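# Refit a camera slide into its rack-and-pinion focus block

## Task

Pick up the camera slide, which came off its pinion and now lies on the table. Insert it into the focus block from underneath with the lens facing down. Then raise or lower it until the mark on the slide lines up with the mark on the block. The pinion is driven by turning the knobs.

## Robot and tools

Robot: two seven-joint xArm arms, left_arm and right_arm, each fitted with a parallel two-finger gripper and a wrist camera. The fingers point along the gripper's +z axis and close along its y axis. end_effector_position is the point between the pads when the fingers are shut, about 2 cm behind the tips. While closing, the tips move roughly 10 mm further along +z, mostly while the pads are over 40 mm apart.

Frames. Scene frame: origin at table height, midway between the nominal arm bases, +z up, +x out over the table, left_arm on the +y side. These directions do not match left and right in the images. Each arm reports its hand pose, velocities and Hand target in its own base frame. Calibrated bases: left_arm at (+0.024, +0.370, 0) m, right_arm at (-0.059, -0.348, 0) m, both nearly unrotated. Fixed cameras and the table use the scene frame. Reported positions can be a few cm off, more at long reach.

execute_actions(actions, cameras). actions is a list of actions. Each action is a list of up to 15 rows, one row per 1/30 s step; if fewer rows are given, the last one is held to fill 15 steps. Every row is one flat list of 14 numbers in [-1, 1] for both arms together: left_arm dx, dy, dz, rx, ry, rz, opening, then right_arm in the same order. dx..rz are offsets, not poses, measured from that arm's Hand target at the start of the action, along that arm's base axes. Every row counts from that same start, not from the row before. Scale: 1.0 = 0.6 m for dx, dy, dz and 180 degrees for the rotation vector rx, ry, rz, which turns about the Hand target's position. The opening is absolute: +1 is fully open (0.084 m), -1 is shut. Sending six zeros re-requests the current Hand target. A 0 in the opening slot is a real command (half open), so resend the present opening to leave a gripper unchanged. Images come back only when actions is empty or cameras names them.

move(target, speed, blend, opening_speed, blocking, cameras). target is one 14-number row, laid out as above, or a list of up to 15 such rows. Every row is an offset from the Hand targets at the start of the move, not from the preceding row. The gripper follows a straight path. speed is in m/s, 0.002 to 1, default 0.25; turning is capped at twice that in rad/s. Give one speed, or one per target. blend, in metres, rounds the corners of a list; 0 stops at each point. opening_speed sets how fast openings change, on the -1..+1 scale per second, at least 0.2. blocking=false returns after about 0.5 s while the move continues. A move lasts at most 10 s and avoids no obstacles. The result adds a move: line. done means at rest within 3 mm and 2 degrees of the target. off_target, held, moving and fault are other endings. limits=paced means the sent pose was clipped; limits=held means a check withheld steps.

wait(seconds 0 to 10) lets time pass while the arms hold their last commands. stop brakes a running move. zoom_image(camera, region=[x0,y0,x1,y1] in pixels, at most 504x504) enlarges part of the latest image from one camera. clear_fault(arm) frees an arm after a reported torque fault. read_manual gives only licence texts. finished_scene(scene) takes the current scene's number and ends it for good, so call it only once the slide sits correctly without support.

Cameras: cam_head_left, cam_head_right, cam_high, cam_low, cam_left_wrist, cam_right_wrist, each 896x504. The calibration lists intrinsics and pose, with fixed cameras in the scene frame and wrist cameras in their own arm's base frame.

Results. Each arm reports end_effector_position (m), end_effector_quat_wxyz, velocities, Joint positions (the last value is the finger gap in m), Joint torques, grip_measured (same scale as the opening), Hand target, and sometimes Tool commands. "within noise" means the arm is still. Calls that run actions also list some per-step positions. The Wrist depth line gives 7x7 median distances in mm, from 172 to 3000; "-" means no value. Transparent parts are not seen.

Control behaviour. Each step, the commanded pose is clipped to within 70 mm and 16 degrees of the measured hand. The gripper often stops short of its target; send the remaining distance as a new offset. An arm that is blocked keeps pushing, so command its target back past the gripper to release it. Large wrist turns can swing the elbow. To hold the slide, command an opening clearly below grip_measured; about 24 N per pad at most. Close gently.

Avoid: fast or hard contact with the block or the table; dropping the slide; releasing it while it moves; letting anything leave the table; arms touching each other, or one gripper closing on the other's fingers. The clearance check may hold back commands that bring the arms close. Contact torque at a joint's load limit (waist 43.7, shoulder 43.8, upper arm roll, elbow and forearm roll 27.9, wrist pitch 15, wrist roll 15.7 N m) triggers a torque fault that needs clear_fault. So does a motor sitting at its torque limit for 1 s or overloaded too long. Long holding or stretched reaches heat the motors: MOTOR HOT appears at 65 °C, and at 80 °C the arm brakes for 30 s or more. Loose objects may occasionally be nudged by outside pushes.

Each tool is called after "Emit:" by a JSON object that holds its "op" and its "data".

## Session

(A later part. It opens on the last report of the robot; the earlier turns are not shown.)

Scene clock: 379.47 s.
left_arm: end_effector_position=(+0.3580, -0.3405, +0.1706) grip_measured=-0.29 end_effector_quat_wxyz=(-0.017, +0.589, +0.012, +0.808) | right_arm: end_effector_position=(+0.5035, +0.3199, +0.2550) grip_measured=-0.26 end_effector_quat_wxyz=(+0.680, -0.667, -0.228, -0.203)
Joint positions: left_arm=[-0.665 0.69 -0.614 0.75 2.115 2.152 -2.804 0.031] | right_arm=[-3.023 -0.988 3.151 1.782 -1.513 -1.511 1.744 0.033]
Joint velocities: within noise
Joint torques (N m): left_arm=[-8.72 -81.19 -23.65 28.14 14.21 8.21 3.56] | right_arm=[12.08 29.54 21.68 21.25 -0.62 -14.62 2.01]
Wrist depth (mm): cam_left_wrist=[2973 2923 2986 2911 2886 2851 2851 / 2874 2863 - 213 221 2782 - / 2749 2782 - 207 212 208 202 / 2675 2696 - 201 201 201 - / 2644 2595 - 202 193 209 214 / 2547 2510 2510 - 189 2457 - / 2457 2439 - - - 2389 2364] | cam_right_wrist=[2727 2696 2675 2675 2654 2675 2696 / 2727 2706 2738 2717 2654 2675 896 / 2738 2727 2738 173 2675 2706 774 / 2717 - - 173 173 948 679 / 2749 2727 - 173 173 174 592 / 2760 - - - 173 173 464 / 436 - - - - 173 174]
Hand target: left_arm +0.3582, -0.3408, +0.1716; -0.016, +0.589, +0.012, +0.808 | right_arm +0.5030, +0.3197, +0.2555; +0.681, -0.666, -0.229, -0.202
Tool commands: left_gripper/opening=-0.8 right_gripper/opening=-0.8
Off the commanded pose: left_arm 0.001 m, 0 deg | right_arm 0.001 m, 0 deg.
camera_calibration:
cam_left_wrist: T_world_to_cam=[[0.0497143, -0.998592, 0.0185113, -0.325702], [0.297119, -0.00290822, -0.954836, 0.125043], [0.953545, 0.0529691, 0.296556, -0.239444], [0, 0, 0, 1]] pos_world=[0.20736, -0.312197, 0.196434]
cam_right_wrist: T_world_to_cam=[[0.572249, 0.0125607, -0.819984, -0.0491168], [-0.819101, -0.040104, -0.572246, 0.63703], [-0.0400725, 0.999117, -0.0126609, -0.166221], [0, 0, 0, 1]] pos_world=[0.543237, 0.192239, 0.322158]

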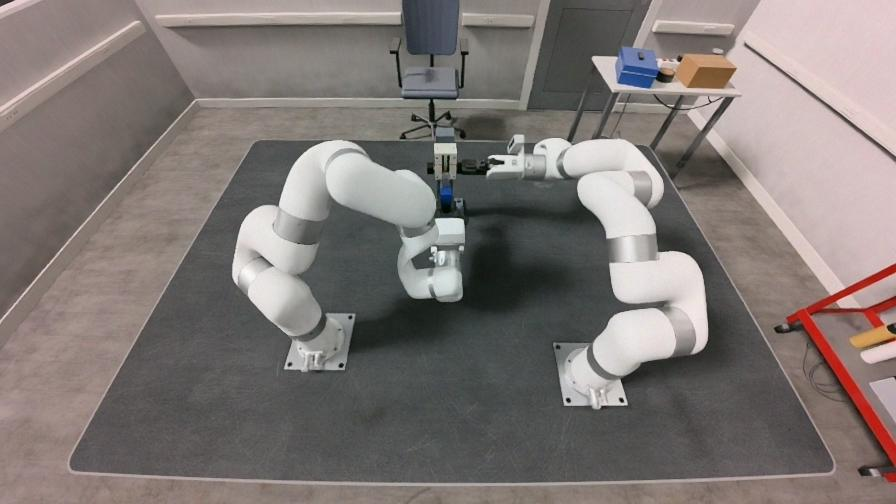

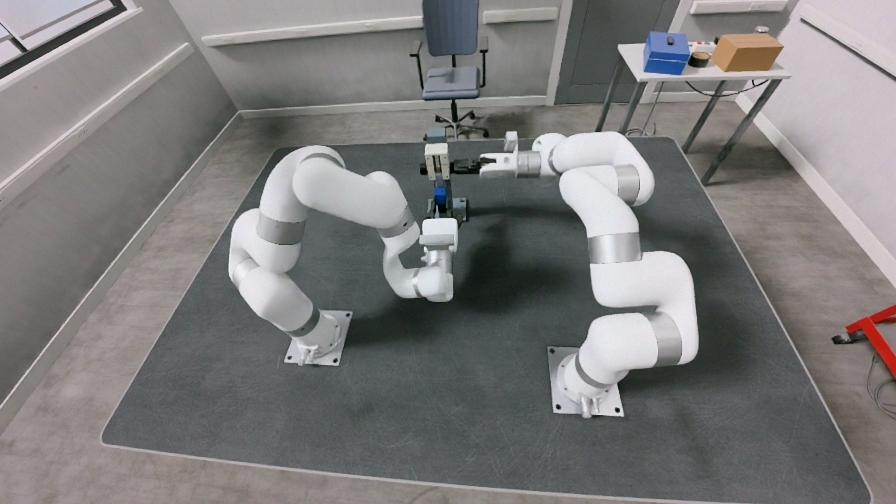

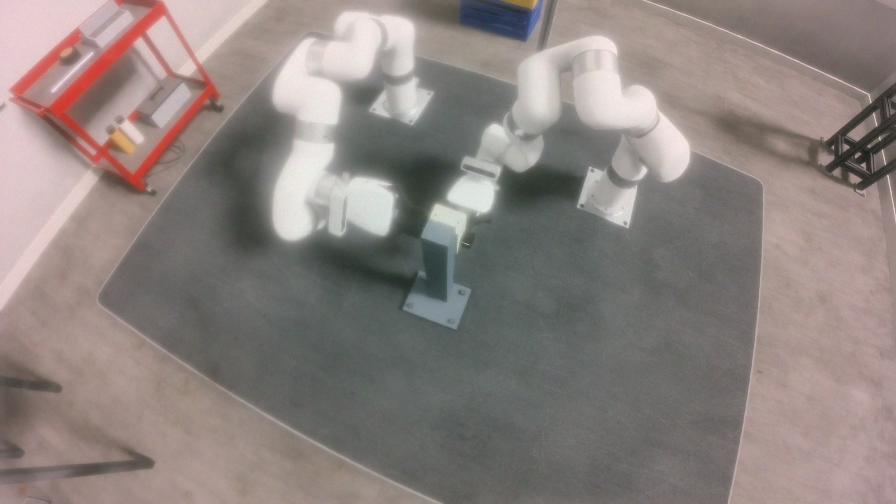

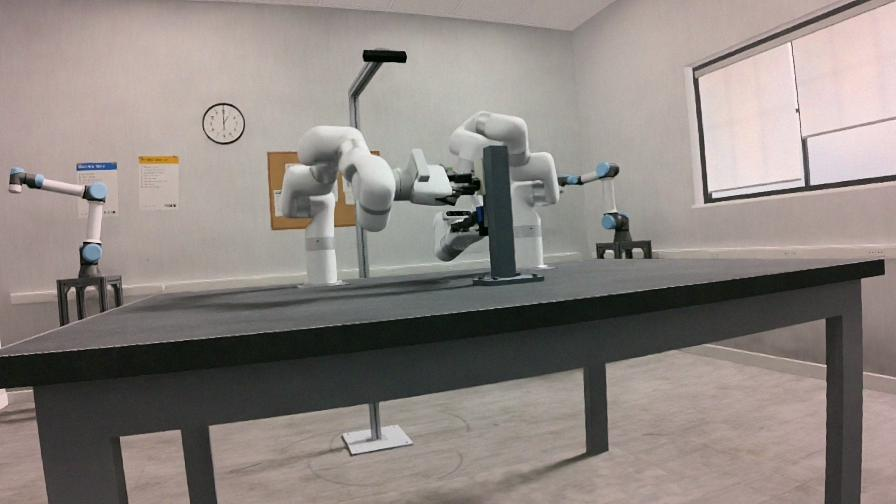

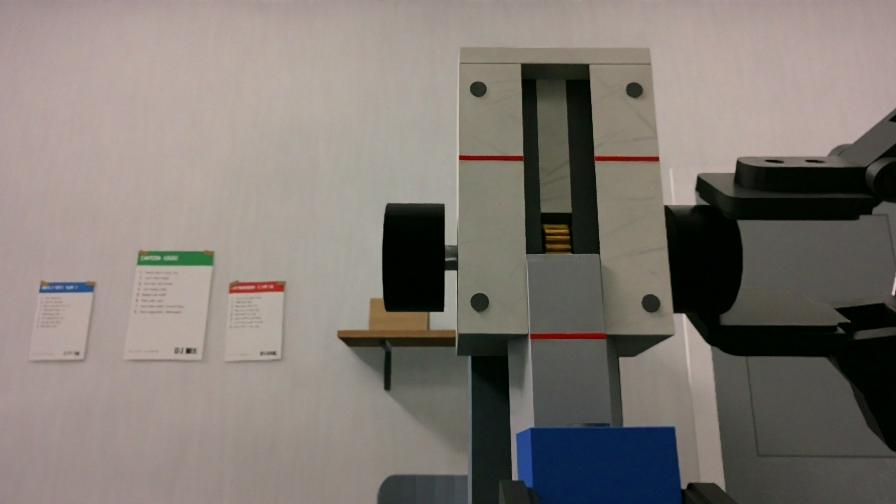

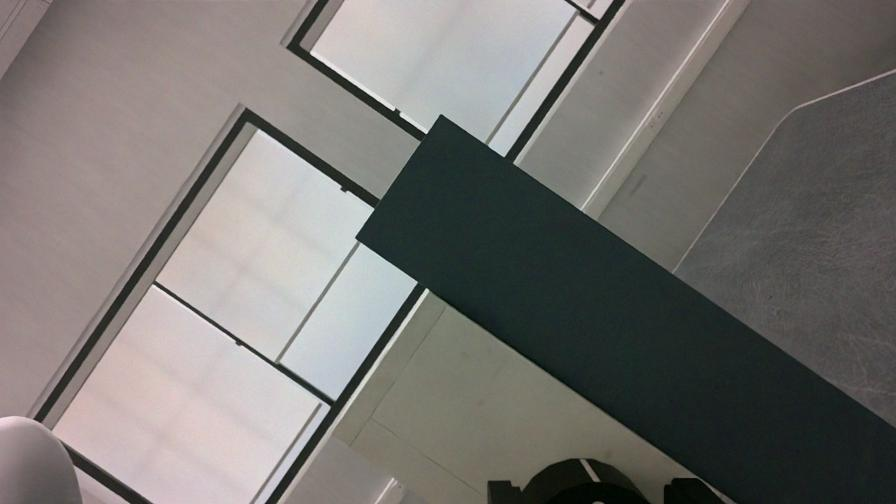

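Emit:
{"op": "move", "data": {"target": [0,0,-0.0167,0,0,0,-0.8,0.0008,0,0,0,0,0,-0.8], "speed": 0.05, "cameras": ["cam_left_wrist"]}}

Emit:
{"op": "zoom_image", "data": {"camera": "cam_left_wrist", "region": [500, 190, 640, 370]}}

Scene clock: 381.20 s.
left_arm: end_effector_position=(+0.3576, -0.3374, +0.1737) grip_measured=-0.30 end_effector_quat_wxyz=(-0.021, +0.572, +0.017, +0.820) | right_arm: end_effector_position=(+0.5037, +0.3198, +0.2552) grip_measured=-0.26 end_effector_quat_wxyz=(+0.680, -0.666, -0.229, -0.202)
Joint positions: left_arm=[-0.673 0.718 -0.604 0.762 2.121 2.208 -2.815 0.031] | right_arm=[-3.026 -0.99 3.155 1.786 -1.516 -1.51 1.746 0.033]
Joint torques (N m): left_arm=[0.8 -49.58 -4.92 10.05 -0.45 11.52 0.09] | right_arm=[8.11 31.89 22.21 26.49 -0.61 -13.38 1.46]
Wrist depth (mm): cam_left_wrist=[- - - - 2973 2935 2899 / 2948 2886 - 220 224 2851 2863 / 2851 2851 - 210 212 215 204 / 2749 2771 - 203 206 205 198 / 2664 2654 - 199 196 204 222 / 2585 2538 2501 - 192 2431 213 / 2492 2474 - - - 2414 2317] | cam_right_wrist=[2706 2696 2664 2696 2675 2654 2685 / 2696 2706 2738 2685 2675 2675 896 / 2760 2717 2727 173 2706 2675 773 / 2706 - - 173 173 945 681 / 2771 2749 - 173 173 173 591 / 2782 - - - 173 173 464 / 415 - - - - 173 174]
Hand target: left_arm +0.3576, -0.3374, +0.1737; -0.021, +0.572, +0.017, +0.820 (not the last commanded pose) | right_arm +0.5035, +0.3197, +0.2555; +0.681, -0.666, -0.229, -0.202
Tool commands: left_gripper/opening=-0.8 right_gripper/opening=-0.8
Off the commanded pose: left_arm 0.013 m, 2 deg | right_arm 0.000 m, 0 deg.
TORQUE FAULT: the external load on joint 6 (wrist pitch) of the left arm reached its load limit, and that arm stopped. The contact can be on any part of that arm beyond that joint, not only on its tool. A torque fault puts only its own arm into a fault stop. That arm's remaining commands of this call were not run. The hold on joint 6 (wrist pitch) of that arm was moved back by the arm itself, up to 3 degrees, as the stop began. That arm is still stopped at the end of this call. While its stop runs, that arm, its gripper or tool too, takes no new command.
CLEAR FAULT: the left arm stays stopped (state 4) until you call clear_fault(arm="left_arm").
End effector pose when the fault began: left_arm: position (+0.3585, -0.3406, +0.1655), quat_wxyz (-0.017, +0.586, +0.013, +0.810)
Joint positions when the fault began: left_arm=[-0.673 0.715 -0.604 0.762 2.121 2.169 -2.815 0.031]
move: fault (left_arm)
camera_calibration:
cam_left_wrist: T_world_to_cam=[[0.0608537, -0.997852, 0.0242363, -0.327379], [0.336703, -0.0023365, -0.941608, 0.111867], [0.939642, 0.0654608, 0.335838, -0.237752], [0, 0, 0, 1]] pos_world=[0.205658, -0.310852, 0.193116]
Images, in order (width x height): cam_left_wrist 896x504.

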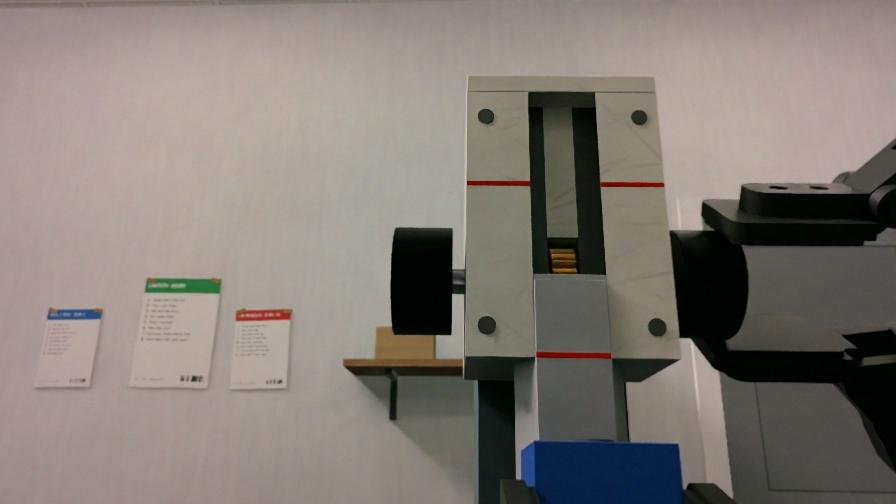

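Scaled by 2.800 from the camera's 896x504 image, which has a finer 1280x720 frame.

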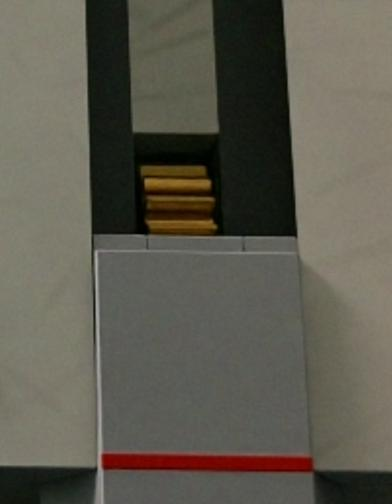

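Emit:
{"op": "clear_fault", "data": {"arm": "left_arm"}}

Emit:
{"op": "move", "data": {"target": [0,0,0,0,0,0,-0.6,0,0,0,-0.0020,0.05,0,-0.9], "speed": 0.1, "cameras": ["cam_left_wrist","cam_right_wrist"]}}

Emit:
{"op": "zoom_image", "data": {"camera": "cam_left_wrist", "region": [500, 190, 640, 370]}}

Scene clock: 382.50 s.
left_arm: end_effector_position=(+0.3576, -0.3374, +0.1737) grip_measured=-0.30 end_effector_quat_wxyz=(-0.021, +0.572, +0.017, +0.820) | right_arm: end_effector_position=(+0.5038, +0.3198, +0.2552) grip_measured=-0.26 end_effector_quat_wxyz=(+0.680, -0.666, -0.229, -0.202)
Joint positions: left_arm=[-0.673 0.718 -0.604 0.762 2.121 2.208 -2.815 0.031] | right_arm=[-3.026 -0.99 3.155 1.786 -1.516 -1.51 1.746 0.033]
Joint torques (N m): left_arm=[0.35 -49.35 -5.15 10.15 -0.47 11.49 0.13] | right_arm=[7.9 35.57 21.68 26.53 -0.38 -13.34 -0.29]
Wrist depth (mm): cam_left_wrist=[- - - - 2986 2935 2886 / - 2911 - 220 224 2816 2816 / 2851 2805 - 210 212 216 204 / 2793 2717 - 203 205 205 198 / 2675 2644 - 199 196 205 222 / 2595 2528 2510 - 191 2474 212 / 2465 2474 - - - 2372 2333] | cam_right_wrist=[2717 2706 2664 2664 2727 2664 2664 / 2727 2727 2696 2685 2706 2675 896 / 2717 2706 2717 173 2675 2696 774 / 2717 - - 173 173 952 683 / 2727 2738 - 173 173 173 591 / 2805 - - - 173 173 465 / 416 - - - - 173 174]
Hand target: left_arm +0.3576, -0.3374, +0.1737; -0.021, +0.572, +0.017, +0.820 (not the last commanded pose) | right_arm +0.5035, +0.3197, +0.2555; +0.681, -0.666, -0.229, -0.202
Tool commands: left_gripper/opening=-0.8 right_gripper/opening=-0.8
Off the commanded pose: left_arm 0.013 m, 2 deg | right_arm 0.000 m, 0 deg.
TORQUE FAULT, CONTINUED: the left arm's stop, for the torque fault of joint 6 (wrist pitch) that an earlier result reported, is over. The call counts as one of the actions that you can send in this scene. The hold on joint 6 (wrist pitch) of that arm was moved back by the arm itself, up to 3 degrees, as the stop began. That arm's target is now where it stood when the stop ended, not its last command. That arm's gripper keeps its grip as last carried out, and that arm accepts commands again: back off and push less far.
CLEAR FAULT: your call cleared the left arm's torque fault. If a joint's load stays at its limit, that arm stops again at once.

Scene clock: 383.63 s.
left_arm: end_effector_position=(+0.3576, -0.3375, +0.1735) grip_measured=-0.30 end_effector_quat_wxyz=(-0.021, +0.573, +0.017, +0.819) | right_arm: end_effector_position=(+0.5038, +0.3198, +0.2551) grip_measured=-0.26 end_effector_quat_wxyz=(+0.694, -0.682, -0.175, -0.149)
Joint positions: left_arm=[-0.674 0.717 -0.603 0.762 2.12 2.206 -2.816 0.031] | right_arm=[-3.03 -0.988 3.162 1.783 -1.519 -1.505 1.901 0.033]
Joint torques (N m): left_arm=[-0.44 -59 1.16 9.93 -4.9 8.38 -2.78] | right_arm=[8.63 36.89 23.16 26.26 -0.72 -13.8 2.04]
Wrist depth (mm): cam_left_wrist=[- - - - 2960 2960 2923 / 2960 2999 - 220 223 2863 2851 / 2863 2816 - 210 212 219 208 / 2771 2727 - 204 203 205 201 / 2685 2675 - 199 196 204 222 / 2566 2547 2510 - 192 2372 210 / 2501 2457 - - - 2381 2340] | cam_right_wrist=[2675 2685 2706 2696 2706 2685 794 / 2738 2727 2696 2706 2675 2644 728 / 2727 2727 2675 2696 2738 1001 659 / 2727 - 173 173 174 879 607 / 2760 - - 173 173 174 537 / 2782 - - - 173 173 174 / 2805 - - - - 173 174]
Hand target: left_arm +0.3576, -0.3374, +0.1737; -0.021, +0.572, +0.017, +0.820 | right_arm +0.5035, +0.3197, +0.2555; +0.695, -0.682, -0.175, -0.148
Off the commanded pose: left_arm 0.000 m, 0 deg | right_arm 0.000 m, 0 deg.
move: done
camera_calibration:
cam_left_wrist: T_world_to_cam=[[0.0606815, -0.997865, 0.0241321, -0.327427], [0.336107, -0.00233767, -0.941821, 0.112033], [0.939867, 0.065262, 0.335247, -0.237742], [0, 0, 0, 1]] pos_world=[0.20566, -0.310951, 0.193119]
cam_right_wrist: T_world_to_cam=[[0.436888, 0.00790563, -0.899481, 0.0407744], [-0.898527, -0.0430383, -0.436803, 0.643791], [-0.0421654, 0.999042, -0.0116995, -0.165327], [0, 0, 0, 1]] pos_world=[0.553679, 0.192554, 0.315951]
Images, in order (width x height): cam_left_wrist 896x504, cam_right_wrist 896x504.

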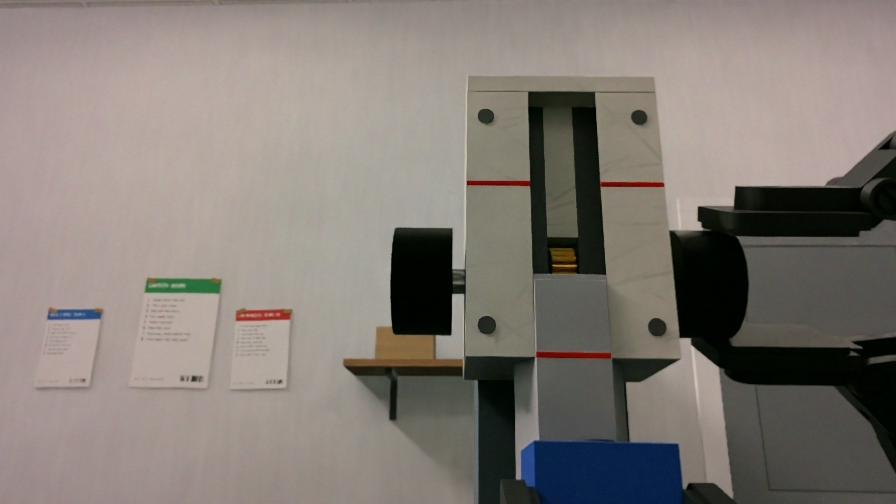

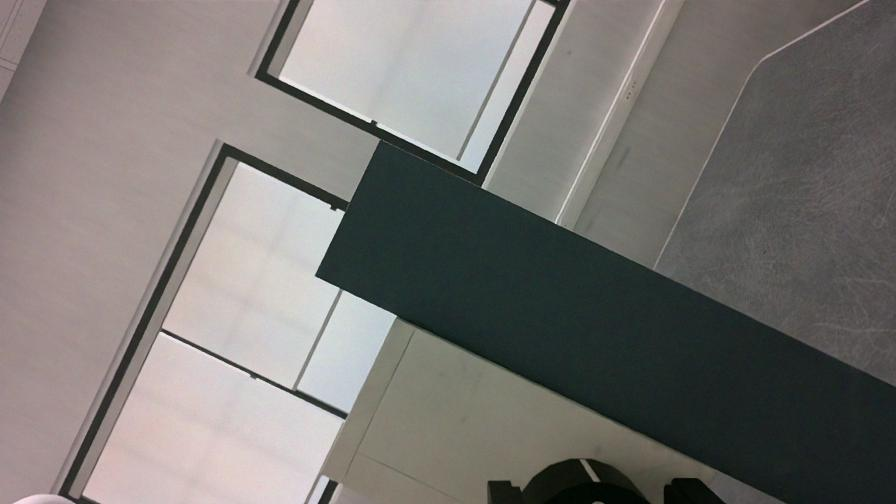

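Scaled by 2.800 from the camera's 896x504 image, which has a finer 1280x720 frame.

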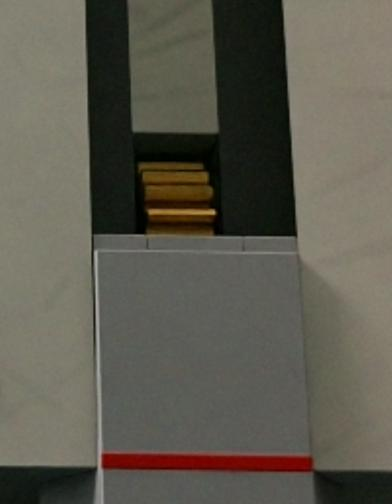

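Emit:
{"op": "move", "data": {"target": [0.001,-0.0057,-0.008,0,0.0128,0,-0.38,0,0,0,0,0,0,-0.3], "speed": 0.02, "cameras": ["cam_left_wrist"]}}

Emit:
{"op": "zoom_image", "data": {"camera": "cam_left_wrist", "region": [500, 190, 640, 370]}}

Scene clock: 386.60 s.
left_arm: end_effector_position=(+0.3583, -0.3406, +0.1693) grip_measured=-0.30 end_effector_quat_wxyz=(-0.021, +0.588, +0.017, +0.808) | right_arm: end_effector_position=(+0.5038, +0.3198, +0.2551) grip_measured=-0.26 end_effector_quat_wxyz=(+0.694, -0.682, -0.175, -0.149)
Joint positions: left_arm=[-0.661 0.707 -0.622 0.764 2.111 2.168 -2.802 0.031] | right_arm=[-3.034 -0.988 3.168 1.783 -1.523 -1.502 1.901 0.033]
Joint torques (N m): left_arm=[-8.46 -21.02 -21.29 11.55 8.85 -5.78 2.87] | right_arm=[8.62 32.22 23.13 22.58 -0.34 -13.66 -1.12]
Wrist depth (mm): cam_left_wrist=[- - 2973 2986 2899 2863 2851 / 2923 2899 - 214 216 2793 - / 2851 2793 - 206 207 206 200 / 2749 2706 - 200 199 200 - / 2654 2614 - 196 193 204 208 / 2538 2538 2547 - 189 2457 213 / 2465 2465 - - - 2397 2356] | cam_right_wrist=[2696 2706 2685 2664 2696 2664 792 / 2738 2696 2706 2696 2664 2654 729 / 2771 2727 2675 2717 2696 1000 661 / 2706 - 173 173 173 879 606 / 2749 - - 173 173 174 537 / 2717 - - - 173 173 174 / 2727 - - - - 173 173]
Hand target: left_arm +0.3582, -0.3408, +0.1689; -0.021, +0.589, +0.016, +0.808 | right_arm +0.5035, +0.3197, +0.2555; +0.695, -0.682, -0.175, -0.148
Off the commanded pose: left_arm 0.000 m, 0 deg | right_arm 0.001 m, 0 deg.
move: done
camera_calibration:
cam_left_wrist: T_world_to_cam=[[0.0625711, -0.9978, 0.0218984, -0.330688], [0.299914, -0.00212903, -0.953964, 0.122863], [0.951912, 0.0662583, 0.299121, -0.234585], [0, 0, 0, 1]] pos_world=[0.207148, -0.314156, 0.194618]
Images, in order (width x height): cam_left_wrist 896x504.

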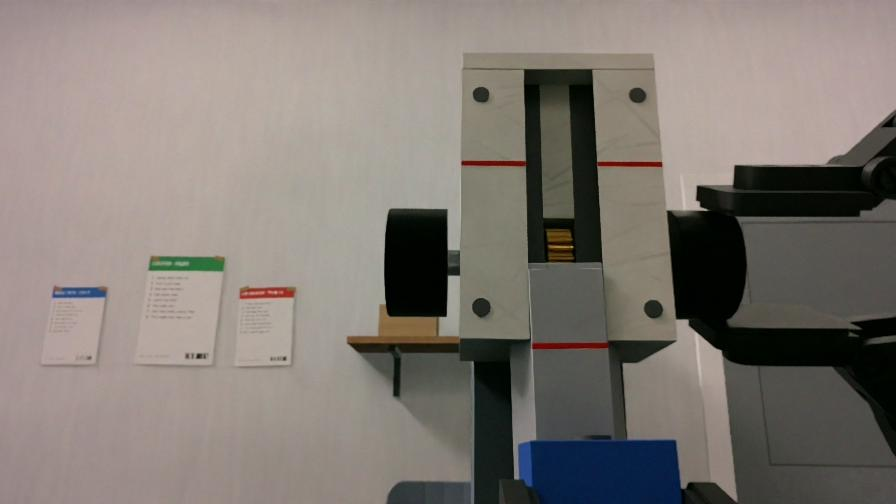

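Scaled by 2.800 from the camera's 896x504 image, which has a finer 1280x720 frame.

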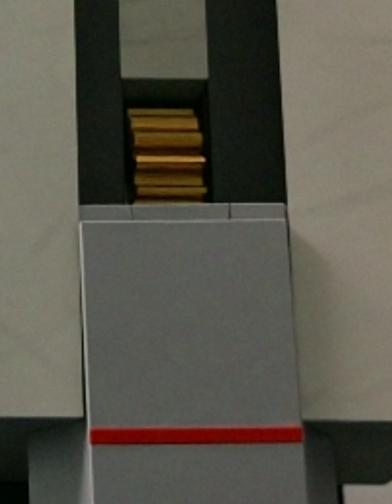

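Emit:
{"op": "move", "data": {"target": [[0,0,0,0,0,0,-0.6,0,0,0,0,0,0,-0.8],[0,0,0.008,0,0,0,-0.6,0,0,0,-0.0055,0.14,0,-0.8]], "speed": 0.02, "cameras": ["cam_left_wrist"]}}

Emit:
{"op": "zoom_image", "data": {"camera": "cam_left_wrist", "region": [500, 190, 640, 370]}}

Scene clock: 397.83 s.
left_arm: end_effector_position=(+0.3582, -0.3406, +0.1724) grip_measured=-0.29 end_effector_quat_wxyz=(-0.021, +0.589, +0.016, +0.808) | right_arm: end_effector_position=(+0.5039, +0.3198, +0.2551) grip_measured=-0.26 end_effector_quat_wxyz=(+0.710, -0.703, -0.042, -0.017)
Joint positions: left_arm=[-0.656 0.695 -0.628 0.758 2.109 2.161 -2.796 0.031] | right_arm=[-3.069 -0.986 3.221 1.776 -1.556 -1.472 2.274 0.033]
Joint torques (N m): left_arm=[-6.29 -78.29 -21.48 26.71 12.71 7.13 3.16] | right_arm=[8.67 41.34 27.63 21.55 0.96 -14.32 2.04]
Wrist depth (mm): cam_left_wrist=[- 2986 2960 2923 2899 2828 2828 / 2923 2874 - 213 220 2771 - / 2805 2760 - 205 212 210 209 / 2717 2727 - 201 199 200 - / 2644 2634 - 196 193 201 199 / 2566 2566 2510 - 189 2431 202 / 2492 2465 - - - 2381 2325] | cam_right_wrist=[2664 2696 2696 2664 2685 831 526 / 2675 2717 2685 2696 2706 815 519 / 2706 2675 2706 2696 2696 792 514 / 2706 2727 174 174 1010 643 506 / - - 173 173 173 174 174 / 2738 - 173 173 173 173 173 / 2749 - - - - 671 488]
Hand target: left_arm +0.3582, -0.3408, +0.1730; -0.021, +0.589, +0.016, +0.808 (not the last commanded pose) | right_arm +0.5035, +0.3197, +0.2555; +0.710, -0.703, -0.043, -0.016 (not the last commanded pose)
Off the commanded pose: left_arm 0.001 m, 0 deg | right_arm 0.001 m, 3 deg.
move: off_target (right_arm; path cut at 10 s); path passed 1 of 2 targets
camera_calibration:
cam_left_wrist: T_world_to_cam=[[0.0622858, -0.997841, 0.0208095, -0.330597], [0.297572, -0.00133518, -0.954698, 0.127122], [0.952665, 0.0656565, 0.296847, -0.235435], [0, 0, 0, 1]] pos_world=[0.207054, -0.314256, 0.19813]
Images, in order (width x height): cam_left_wrist 896x504.

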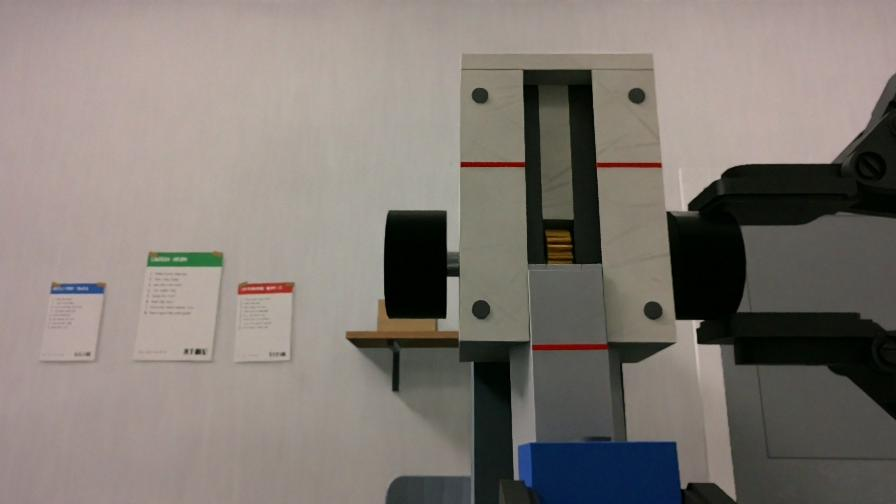

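Scaled by 2.800 from the camera's 896x504 image, which has a finer 1280x720 frame.

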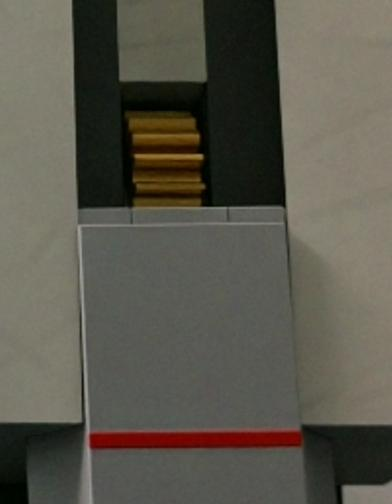

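Emit:
{"op": "move", "data": {"target": [[0,0,-0.002,0,0,0,-0.8,0,0,0,0,0,0,-0.8],[0,0,-0.002,0,-0.01,0,-0.8,0,0,0,-0.002,0.05,0,-0.8],[0,0,-0.002,0,0.01,0,-0.8,0,0,0,-0.002,0.05,0,-0.8],[0,0,-0.002,0,0,0.008,-0.8,0,0,0,-0.004,0.1,0,-0.8],[0,0,-0.002,0,0,-0.012,-0.8,0,0,0,-0.004,0.1,0,-0.8],[0,0,-0.002,0,0,-0.005,-0.8,0,0,0,-0.004,0.1,0,-0.8]], "speed": 0.04, "blend": [0,0.001,0.001,0.001,0.001,0], "cameras": ["cam_left_wrist"]}}

Emit:
{"op": "zoom_image", "data": {"camera": "cam_left_wrist", "region": [500, 190, 640, 370]}}

Scene clock: 412.60 s.
left_arm: end_effector_position=(+0.3583, -0.3407, +0.1717) grip_measured=-0.29 end_effector_quat_wxyz=(-0.015, +0.589, +0.012, +0.808) | right_arm: end_effector_position=(+0.5036, +0.3197, +0.2554) grip_measured=-0.26 end_effector_quat_wxyz=(+0.703, -0.701, +0.069, +0.094)
Joint positions: left_arm=[-0.663 0.686 -0.615 0.748 2.118 2.151 -2.806 0.031] | right_arm=[-3.086 -0.985 3.246 1.77 -1.571 -1.458 2.586 0.033]
Joint torques (N m): left_arm=[-15.3 -51.13 -20.08 27.08 11.68 5.71 3.29] | right_arm=[4.84 38.68 29.28 34.12 4.34 -12.26 2.08]
Wrist depth (mm): cam_left_wrist=[2999 2986 2923 2948 2899 2863 2839 / 2899 2863 - 213 220 2771 2805 / 2760 2771 - 205 213 213 218 / 2675 2717 - 200 201 201 236 / 2604 2634 - 195 193 201 195 / 2528 2528 2501 - 189 2457 204 / 2474 2448 - - - 2372 2356] | cam_right_wrist=[2675 2685 2685 2706 952 608 419 / 2685 2696 2685 2727 1040 631 435 / 2717 2685 2685 2706 2706 667 174 / 2727 2749 2706 - 174 174 174 / 2706 174 174 174 174 174 174 / - 174 173 173 173 858 534 / - 173 173 - - 198 186]
Hand target: left_arm +0.3582, -0.3408, +0.1718; -0.015, +0.589, +0.012, +0.808 | right_arm +0.5035, +0.3197, +0.2555; +0.704, -0.701, +0.069, +0.094
Off the commanded pose: left_arm 0.000 m, 0 deg | right_arm 0.000 m, 0 deg.
move: done
camera_calibration:
cam_left_wrist: T_world_to_cam=[[0.0463819, -0.998692, 0.0215286, -0.325344], [0.298226, -0.00672498, -0.954472, 0.124316], [0.953368, 0.0506906, 0.297524, -0.240875], [0, 0, 0, 1]] pos_world=[0.207658, -0.311873, 0.197326]
Images, in order (width x height): cam_left_wrist 896x504.

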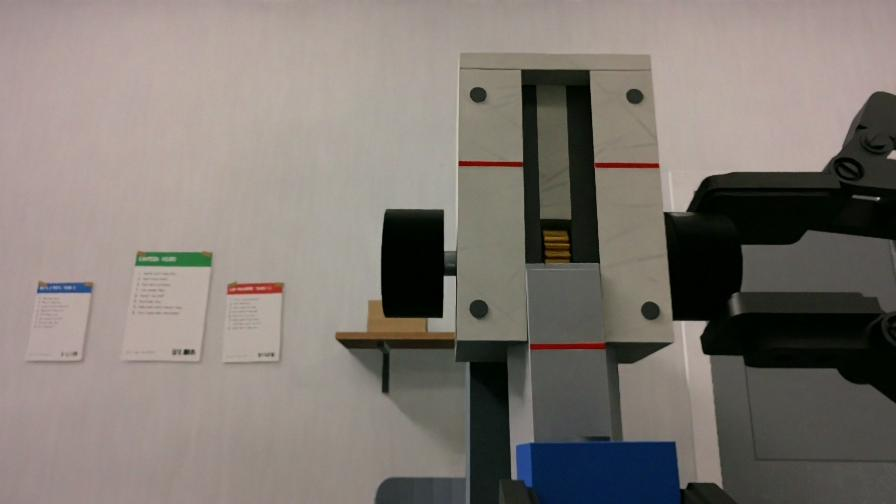

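Scaled by 2.800 from the camera's 896x504 image, which has a finer 1280x720 frame.

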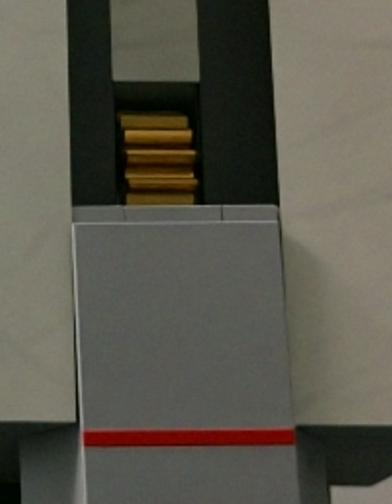

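Emit:
{"op": "move", "data": {"target": [0,0,-0.010,0,0,0,-0.7,0,0,0,0,0,0,-0.3], "speed": 0.02, "cameras": ["cam_left_wrist"]}}

Emit:
{"op": "zoom_image", "data": {"camera": "cam_left_wrist", "region": [500, 190, 640, 370]}}

Emit:
{"op": "move", "data": {"target": [0,0,-0.010,0,0,0,-0.7,0,0,0,0,0,0,-0.3], "speed": 0.02, "cameras": ["cam_left_wrist"]}}

Emit:
{"op": "zoom_image", "data": {"camera": "cam_left_wrist", "region": [500, 190, 640, 370]}}

Scene clock: 416.40 s.
left_arm: end_effector_position=(+0.3574, -0.3377, +0.1757) grip_measured=-0.30 end_effector_quat_wxyz=(-0.019, +0.575, +0.016, +0.818) | right_arm: end_effector_position=(+0.5035, +0.3197, +0.2554) grip_measured=-0.26 end_effector_quat_wxyz=(+0.704, -0.701, +0.069, +0.094)
Joint positions: left_arm=[-0.668 0.704 -0.61 0.754 2.12 2.195 -2.812 0.031] | right_arm=[-3.087 -0.985 3.247 1.77 -1.572 -1.458 2.586 0.033]
Joint torques (N m): left_arm=[0.37 -38.08 -5 7.36 0.11 3.77 -0.13] | right_arm=[3.26 38.06 28.58 34.1 4.91 -11.92 1.61]
Wrist depth (mm): cam_left_wrist=[- - - - 2948 2948 2899 / 2948 2935 2960 220 220 2828 2816 / 2874 2793 - 210 212 218 217 / 2738 2749 - 203 205 206 227 / 2634 2644 - 201 197 202 192 / 2585 2538 2501 - 192 2439 198 / 2510 2474 - - 187 2405 -] | cam_right_wrist=[2654 2675 2664 2654 946 606 417 / 2654 2664 2675 2706 1034 630 436 / 2664 2685 2717 2706 2675 668 174 / 2717 2706 2685 - 174 174 174 / 2696 174 174 174 174 174 174 / - 174 173 173 173 862 526 / - 173 173 - - 203 188]
Hand target: left_arm +0.3574, -0.3377, +0.1757; -0.019, +0.575, +0.016, +0.818 (not the last commanded pose) | right_arm +0.5035, +0.3197, +0.2555; +0.704, -0.701, +0.069, +0.094
Tool commands: left_gripper/opening=-0.7 right_gripper/opening=-0.3
Off the commanded pose: left_arm 0.010 m, 2 deg | right_arm 0.000 m, 0 deg.
TORQUE FAULT: the external load on joint 6 (wrist pitch) of the left arm reached its load limit, and that arm stopped. The contact can be on any part of that arm beyond that joint, not only on its tool. A torque fault puts only its own arm into a fault stop. That arm's remaining commands of this call were not run. The hold on joint 6 (wrist pitch) of that arm was moved back by the arm itself, up to 3 degrees, as the stop began, but a joint of that arm was then at its load limit, so every hold on that arm was set where that arm was. That arm may still press on what stopped it. That arm is still stopped at the end of this call. While its stop runs, that arm, its gripper or tool too, takes no new command.
CLEAR FAULT: the left arm stays stopped (state 4) until you call clear_fault(arm="left_arm").
End effector pose when the fault began: left_arm: position (+0.3584, -0.3406, +0.1688), quat_wxyz (-0.015, +0.587, +0.013, +0.809)
Joint positions when the fault began: left_arm=[-0.667 0.701 -0.61 0.754 2.12 2.161 -2.811 0.031]
move: fault (left_arm)
camera_calibration:
cam_left_wrist: T_world_to_cam=[[0.0565922, -0.998107, 0.0240897, -0.326305], [0.330204, -0.00405903, -0.943901, 0.115973], [0.942212, 0.0613719, 0.329349, -0.239334], [0, 0, 0, 1]] pos_world=[0.205675, -0.310528, 0.196152]
Images, in order (width x height): cam_left_wrist 896x504.

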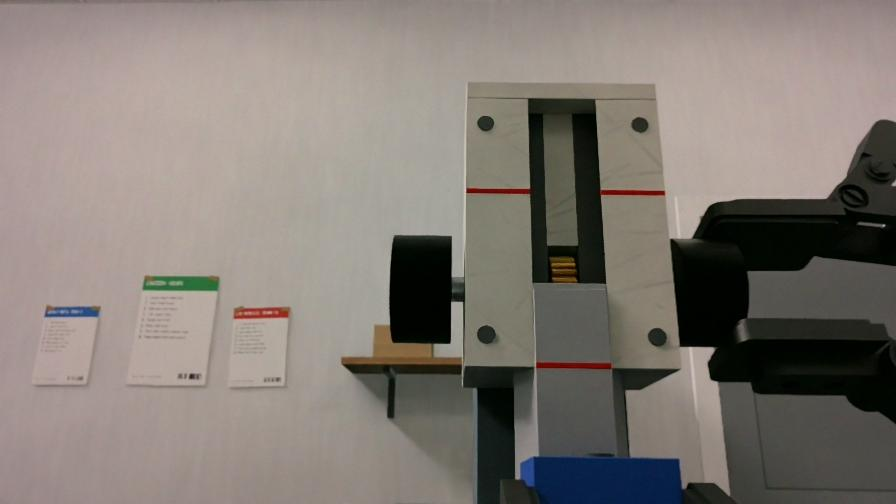

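Scaled by 2.800 from the camera's 896x504 image, which has a finer 1280x720 frame.

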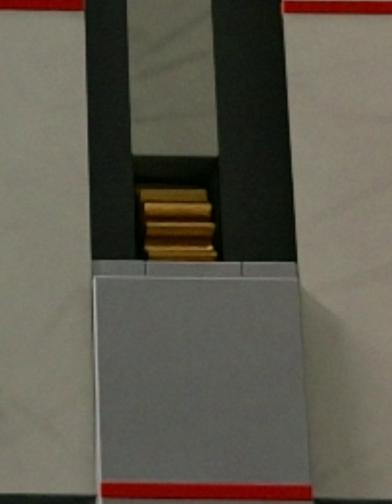

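not run: an earlier result of this reply reported a stop or a fault. Calls in your next reply go to the robot.

Scaled by 2.800 from the camera's 896x504 image, which has a finer 1280x720 frame.

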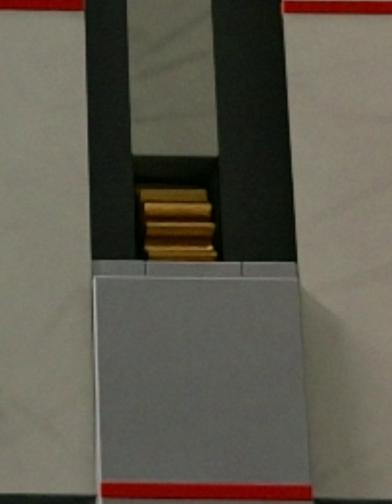

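Emit:
{"op": "clear_fault", "data": {"arm": "left_arm"}}

Emit:
{"op": "move", "data": {"target": [0.0013,-0.0052,-0.008,0,0.0105,0,-0.36,0,0,0,0,0,0,-0.3], "speed": 0.02, "cameras": ["cam_left_wrist"]}}

Emit:
{"op": "zoom_image", "data": {"camera": "cam_left_wrist", "region": [500, 190, 640, 370]}}

Scene clock: 419.03 s.
left_arm: end_effector_position=(+0.3574, -0.3377, +0.1757) grip_measured=-0.30 end_effector_quat_wxyz=(-0.019, +0.575, +0.016, +0.818) | right_arm: end_effector_position=(+0.5036, +0.3197, +0.2554) grip_measured=-0.26 end_effector_quat_wxyz=(+0.704, -0.701, +0.069, +0.094)
Joint positions: left_arm=[-0.668 0.704 -0.61 0.754 2.12 2.195 -2.812 0.031] | right_arm=[-3.087 -0.985 3.247 1.77 -1.572 -1.458 2.586 0.033]
Joint torques (N m): left_arm=[0.45 -38.57 -4.9 7.46 0.27 3.91 0.08] | right_arm=[3.15 39.37 27.98 34.49 5.47 -12.09 -0.18]
Wrist depth (mm): cam_left_wrist=[- - - - 2973 2960 2948 / 2960 2935 2935 220 220 2839 2782 / 2886 2793 - 210 212 218 217 / 2760 2727 - 203 205 206 228 / 2675 2675 - 201 197 202 191 / 2566 2510 2528 - 191 2422 198 / 2483 2457 - - 187 2372 -] | cam_right_wrist=[2664 2675 2685 2717 944 606 419 / 2696 2696 2664 2696 1032 630 435 / 2706 2685 2706 2760 2727 669 174 / 2696 2717 2727 - 174 174 174 / 2727 174 174 174 174 174 174 / - 173 173 173 173 864 525 / - 173 173 - - 203 188]
Hand target: left_arm +0.3574, -0.3377, +0.1757; -0.019, +0.575, +0.016, +0.818 (not the last commanded pose) | right_arm +0.5035, +0.3197, +0.2555; +0.704, -0.701, +0.069, +0.094
Tool commands: left_gripper/opening=-0.7 right_gripper/opening=-0.3
Off the commanded pose: left_arm 0.010 m, 2 deg | right_arm 0.000 m, 0 deg.
TORQUE FAULT, CONTINUED: the left arm's stop, for the torque fault of joint 6 (wrist pitch) that an earlier result reported, is over. The call counts as one of the actions that you can send in this scene. The hold on joint 6 (wrist pitch) of that arm was moved back by the arm itself, up to 3 degrees, as the stop began, but a joint of that arm was then at its load limit, so every hold on that arm was set where that arm was. That arm's target is now where it stood when the stop ended, not its last command. That arm's gripper keeps its grip as last carried out, and that arm accepts commands again: back off and push less far.
CLEAR FAULT: your call cleared the left arm's torque fault. If a joint's load stays at its limit, that arm stops again at once.

Scene clock: 420.10 s.
left_arm: end_effector_position=(+0.3583, -0.3406, +0.1714) grip_measured=-0.30 end_effector_quat_wxyz=(-0.019, +0.588, +0.016, +0.809) | right_arm: end_effector_position=(+0.5035, +0.3197, +0.2554) grip_measured=-0.26 end_effector_quat_wxyz=(+0.704, -0.701, +0.069, +0.094)
Joint positions: left_arm=[-0.657 0.699 -0.624 0.758 2.114 2.165 -2.801 0.031] | right_arm=[-3.087 -0.985 3.248 1.77 -1.572 -1.458 2.586 0.033]
Joint torques (N m): left_arm=[-7.06 -20.26 -19.63 14.93 11.52 -5.97 2.67] | right_arm=[3.31 38.75 28.39 34.39 4.76 -11.79 -1.01]
Wrist depth (mm): cam_left_wrist=[- - 2948 2960 2923 2899 2851 / 2911 2874 - 214 216 2793 2782 / 2805 2828 - 206 207 214 215 / 2738 2727 - 201 201 200 232 / 2685 2634 - 196 193 200 193 / 2575 2528 2483 - 189 2465 199 / 2465 2474 - - 2372 2389 2317] | cam_right_wrist=[2675 2685 2696 2654 948 608 419 / 2727 2654 2696 2685 1045 630 435 / 2654 2685 2717 2696 2706 668 174 / 2706 2706 2654 - 174 174 174 / 2696 174 174 174 174 174 173 / - 173 174 173 173 859 525 / - 173 173 - - 195 186]
Hand target: left_arm +0.3582, -0.3409, +0.1709; -0.019, +0.589, +0.015, +0.808 | right_arm +0.5035, +0.3197, +0.2555; +0.704, -0.701, +0.069, +0.094
Off the commanded pose: left_arm 0.001 m, 0 deg | right_arm 0.000 m, 0 deg.
move: done
camera_calibration:
cam_left_wrist: T_world_to_cam=[[0.0582332, -0.998052, 0.0223917, -0.329393], [0.300629, -0.00385664, -0.953733, 0.124003], [0.951962, 0.0622705, 0.299818, -0.236716], [0, 0, 0, 1]] pos_world=[0.207248, -0.313532, 0.196613]
Images, in order (width x height): cam_left_wrist 896x504.

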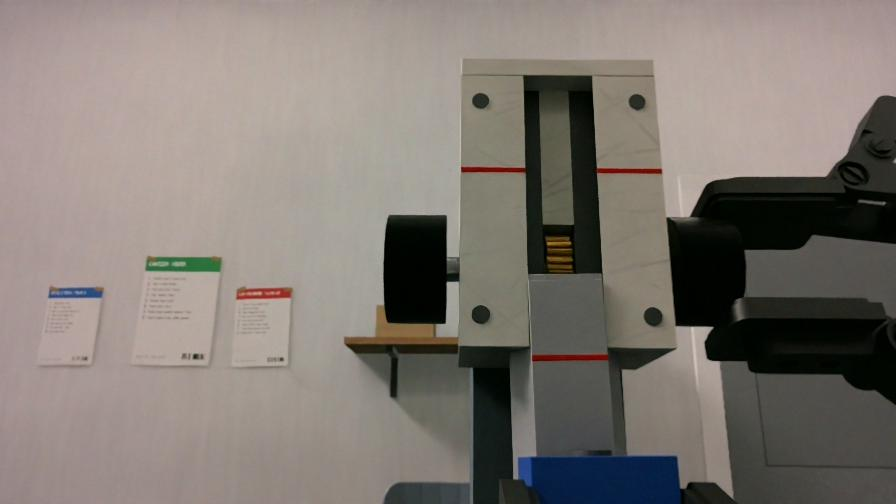

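Scaled by 2.800 from the camera's 896x504 image, which has a finer 1280x720 frame.

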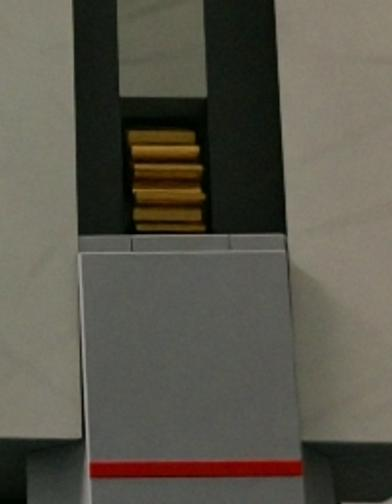

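Emit:
{"op": "move", "data": {"target": [0,0,-0.0035,0,0,0,-0.4,0,0,0,0,0,0,-0.3], "speed": 0.02, "cameras": ["cam_left_wrist"]}}

Emit:
{"op": "zoom_image", "data": {"camera": "cam_left_wrist", "region": [500, 190, 640, 370]}}

Scene clock: 421.90 s.
left_arm: end_effector_position=(+0.3574, -0.3378, +0.1774) grip_measured=-0.30 end_effector_quat_wxyz=(-0.023, +0.575, +0.019, +0.817) | right_arm: end_effector_position=(+0.5035, +0.3197, +0.2554) grip_measured=-0.26 end_effector_quat_wxyz=(+0.704, -0.701, +0.069, +0.094)
Joint positions: left_arm=[-0.658 0.707 -0.624 0.759 2.116 2.203 -2.802 0.031] | right_arm=[-3.087 -0.985 3.248 1.77 -1.572 -1.458 2.586 0.033]
Joint torques (N m): left_arm=[0.19 -38.84 -5.23 7.11 -0.03 4.35 0.11] | right_arm=[2.63 38.14 27.56 34.35 5.32 -11.58 -1.39]
Wrist depth (mm): cam_left_wrist=[- - - - 2935 2948 2923 / 2973 2911 2935 220 220 2839 2793 / 2886 2805 - 210 212 2706 216 / 2828 2771 - 203 205 207 224 / 2675 2675 - 201 196 200 190 / 2585 2556 2510 - 191 215 196 / 2492 2474 - - 188 2381 -] | cam_right_wrist=[2717 2664 2685 2675 948 607 419 / 2706 2706 2696 2654 1039 630 435 / 2675 2706 2675 2706 2706 671 174 / 2685 2696 2727 - 174 174 174 / 2696 174 174 174 174 173 174 / - 174 174 173 173 865 526 / - 173 173 - - 201 188]
Hand target: left_arm +0.3574, -0.3378, +0.1774; -0.023, +0.575, +0.019, +0.817 (not the last commanded pose) | right_arm +0.5035, +0.3197, +0.2555; +0.704, -0.701, +0.069, +0.094
Tool commands: left_gripper/opening=-0.4 right_gripper/opening=-0.3
Off the commanded pose: left_arm 0.009 m, 2 deg | right_arm 0.000 m, 0 deg.
TORQUE FAULT: the external load on joint 6 (wrist pitch) of the left arm reached its load limit, and that arm stopped. The contact can be on any part of that arm beyond that joint, not only on its tool. A torque fault puts only its own arm into a fault stop. That arm's remaining commands of this call were not run. The hold on joint 6 (wrist pitch) of that arm was moved back by the arm itself, up to 3 degrees, as the stop began, but a joint of that arm was then at its load limit, so every hold on that arm was set where that arm was. That arm may still press on what stopped it. That arm is still stopped at the end of this call. While its stop runs, that arm, its gripper or tool too, takes no new command.
CLEAR FAULT: the left arm stays stopped (state 4) until you call clear_fault(arm="left_arm").
End effector pose when the fault began: left_arm: position (+0.3582, -0.3406, +0.1705), quat_wxyz (-0.020, +0.587, +0.016, +0.809)
Joint positions when the fault began: left_arm=[-0.657 0.704 -0.624 0.76 2.116 2.169 -2.802 0.031]
move: fault (left_arm)
camera_calibration:
cam_left_wrist: T_world_to_cam=[[0.0675386, -0.997423, 0.024215, -0.330146], [0.329633, -0.000600228, -0.944109, 0.1191], [0.94169, 0.0717459, 0.328743, -0.236102], [0, 0, 0, 1]] pos_world=[0.205373, -0.312285, 0.198055]
Images, in order (width x height): cam_left_wrist 896x504.

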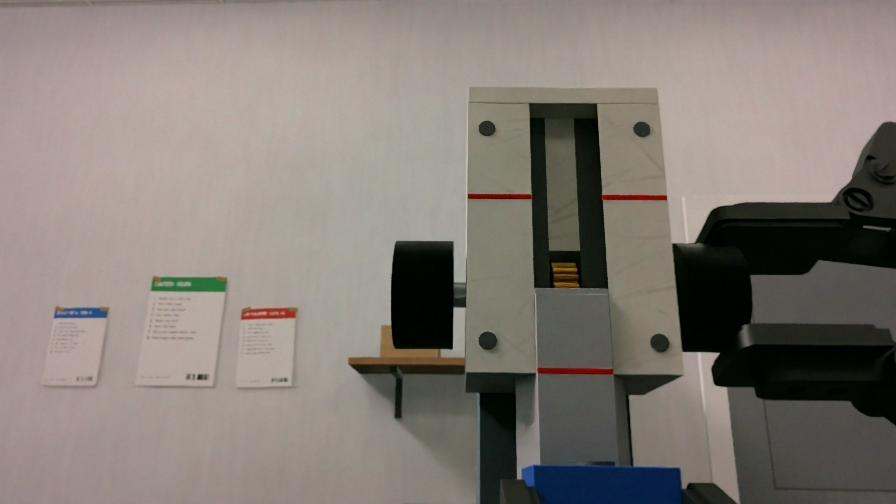

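Scaled by 2.800 from the camera's 896x504 image, which has a finer 1280x720 frame.

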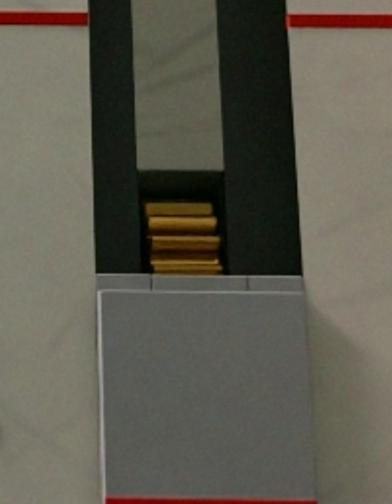

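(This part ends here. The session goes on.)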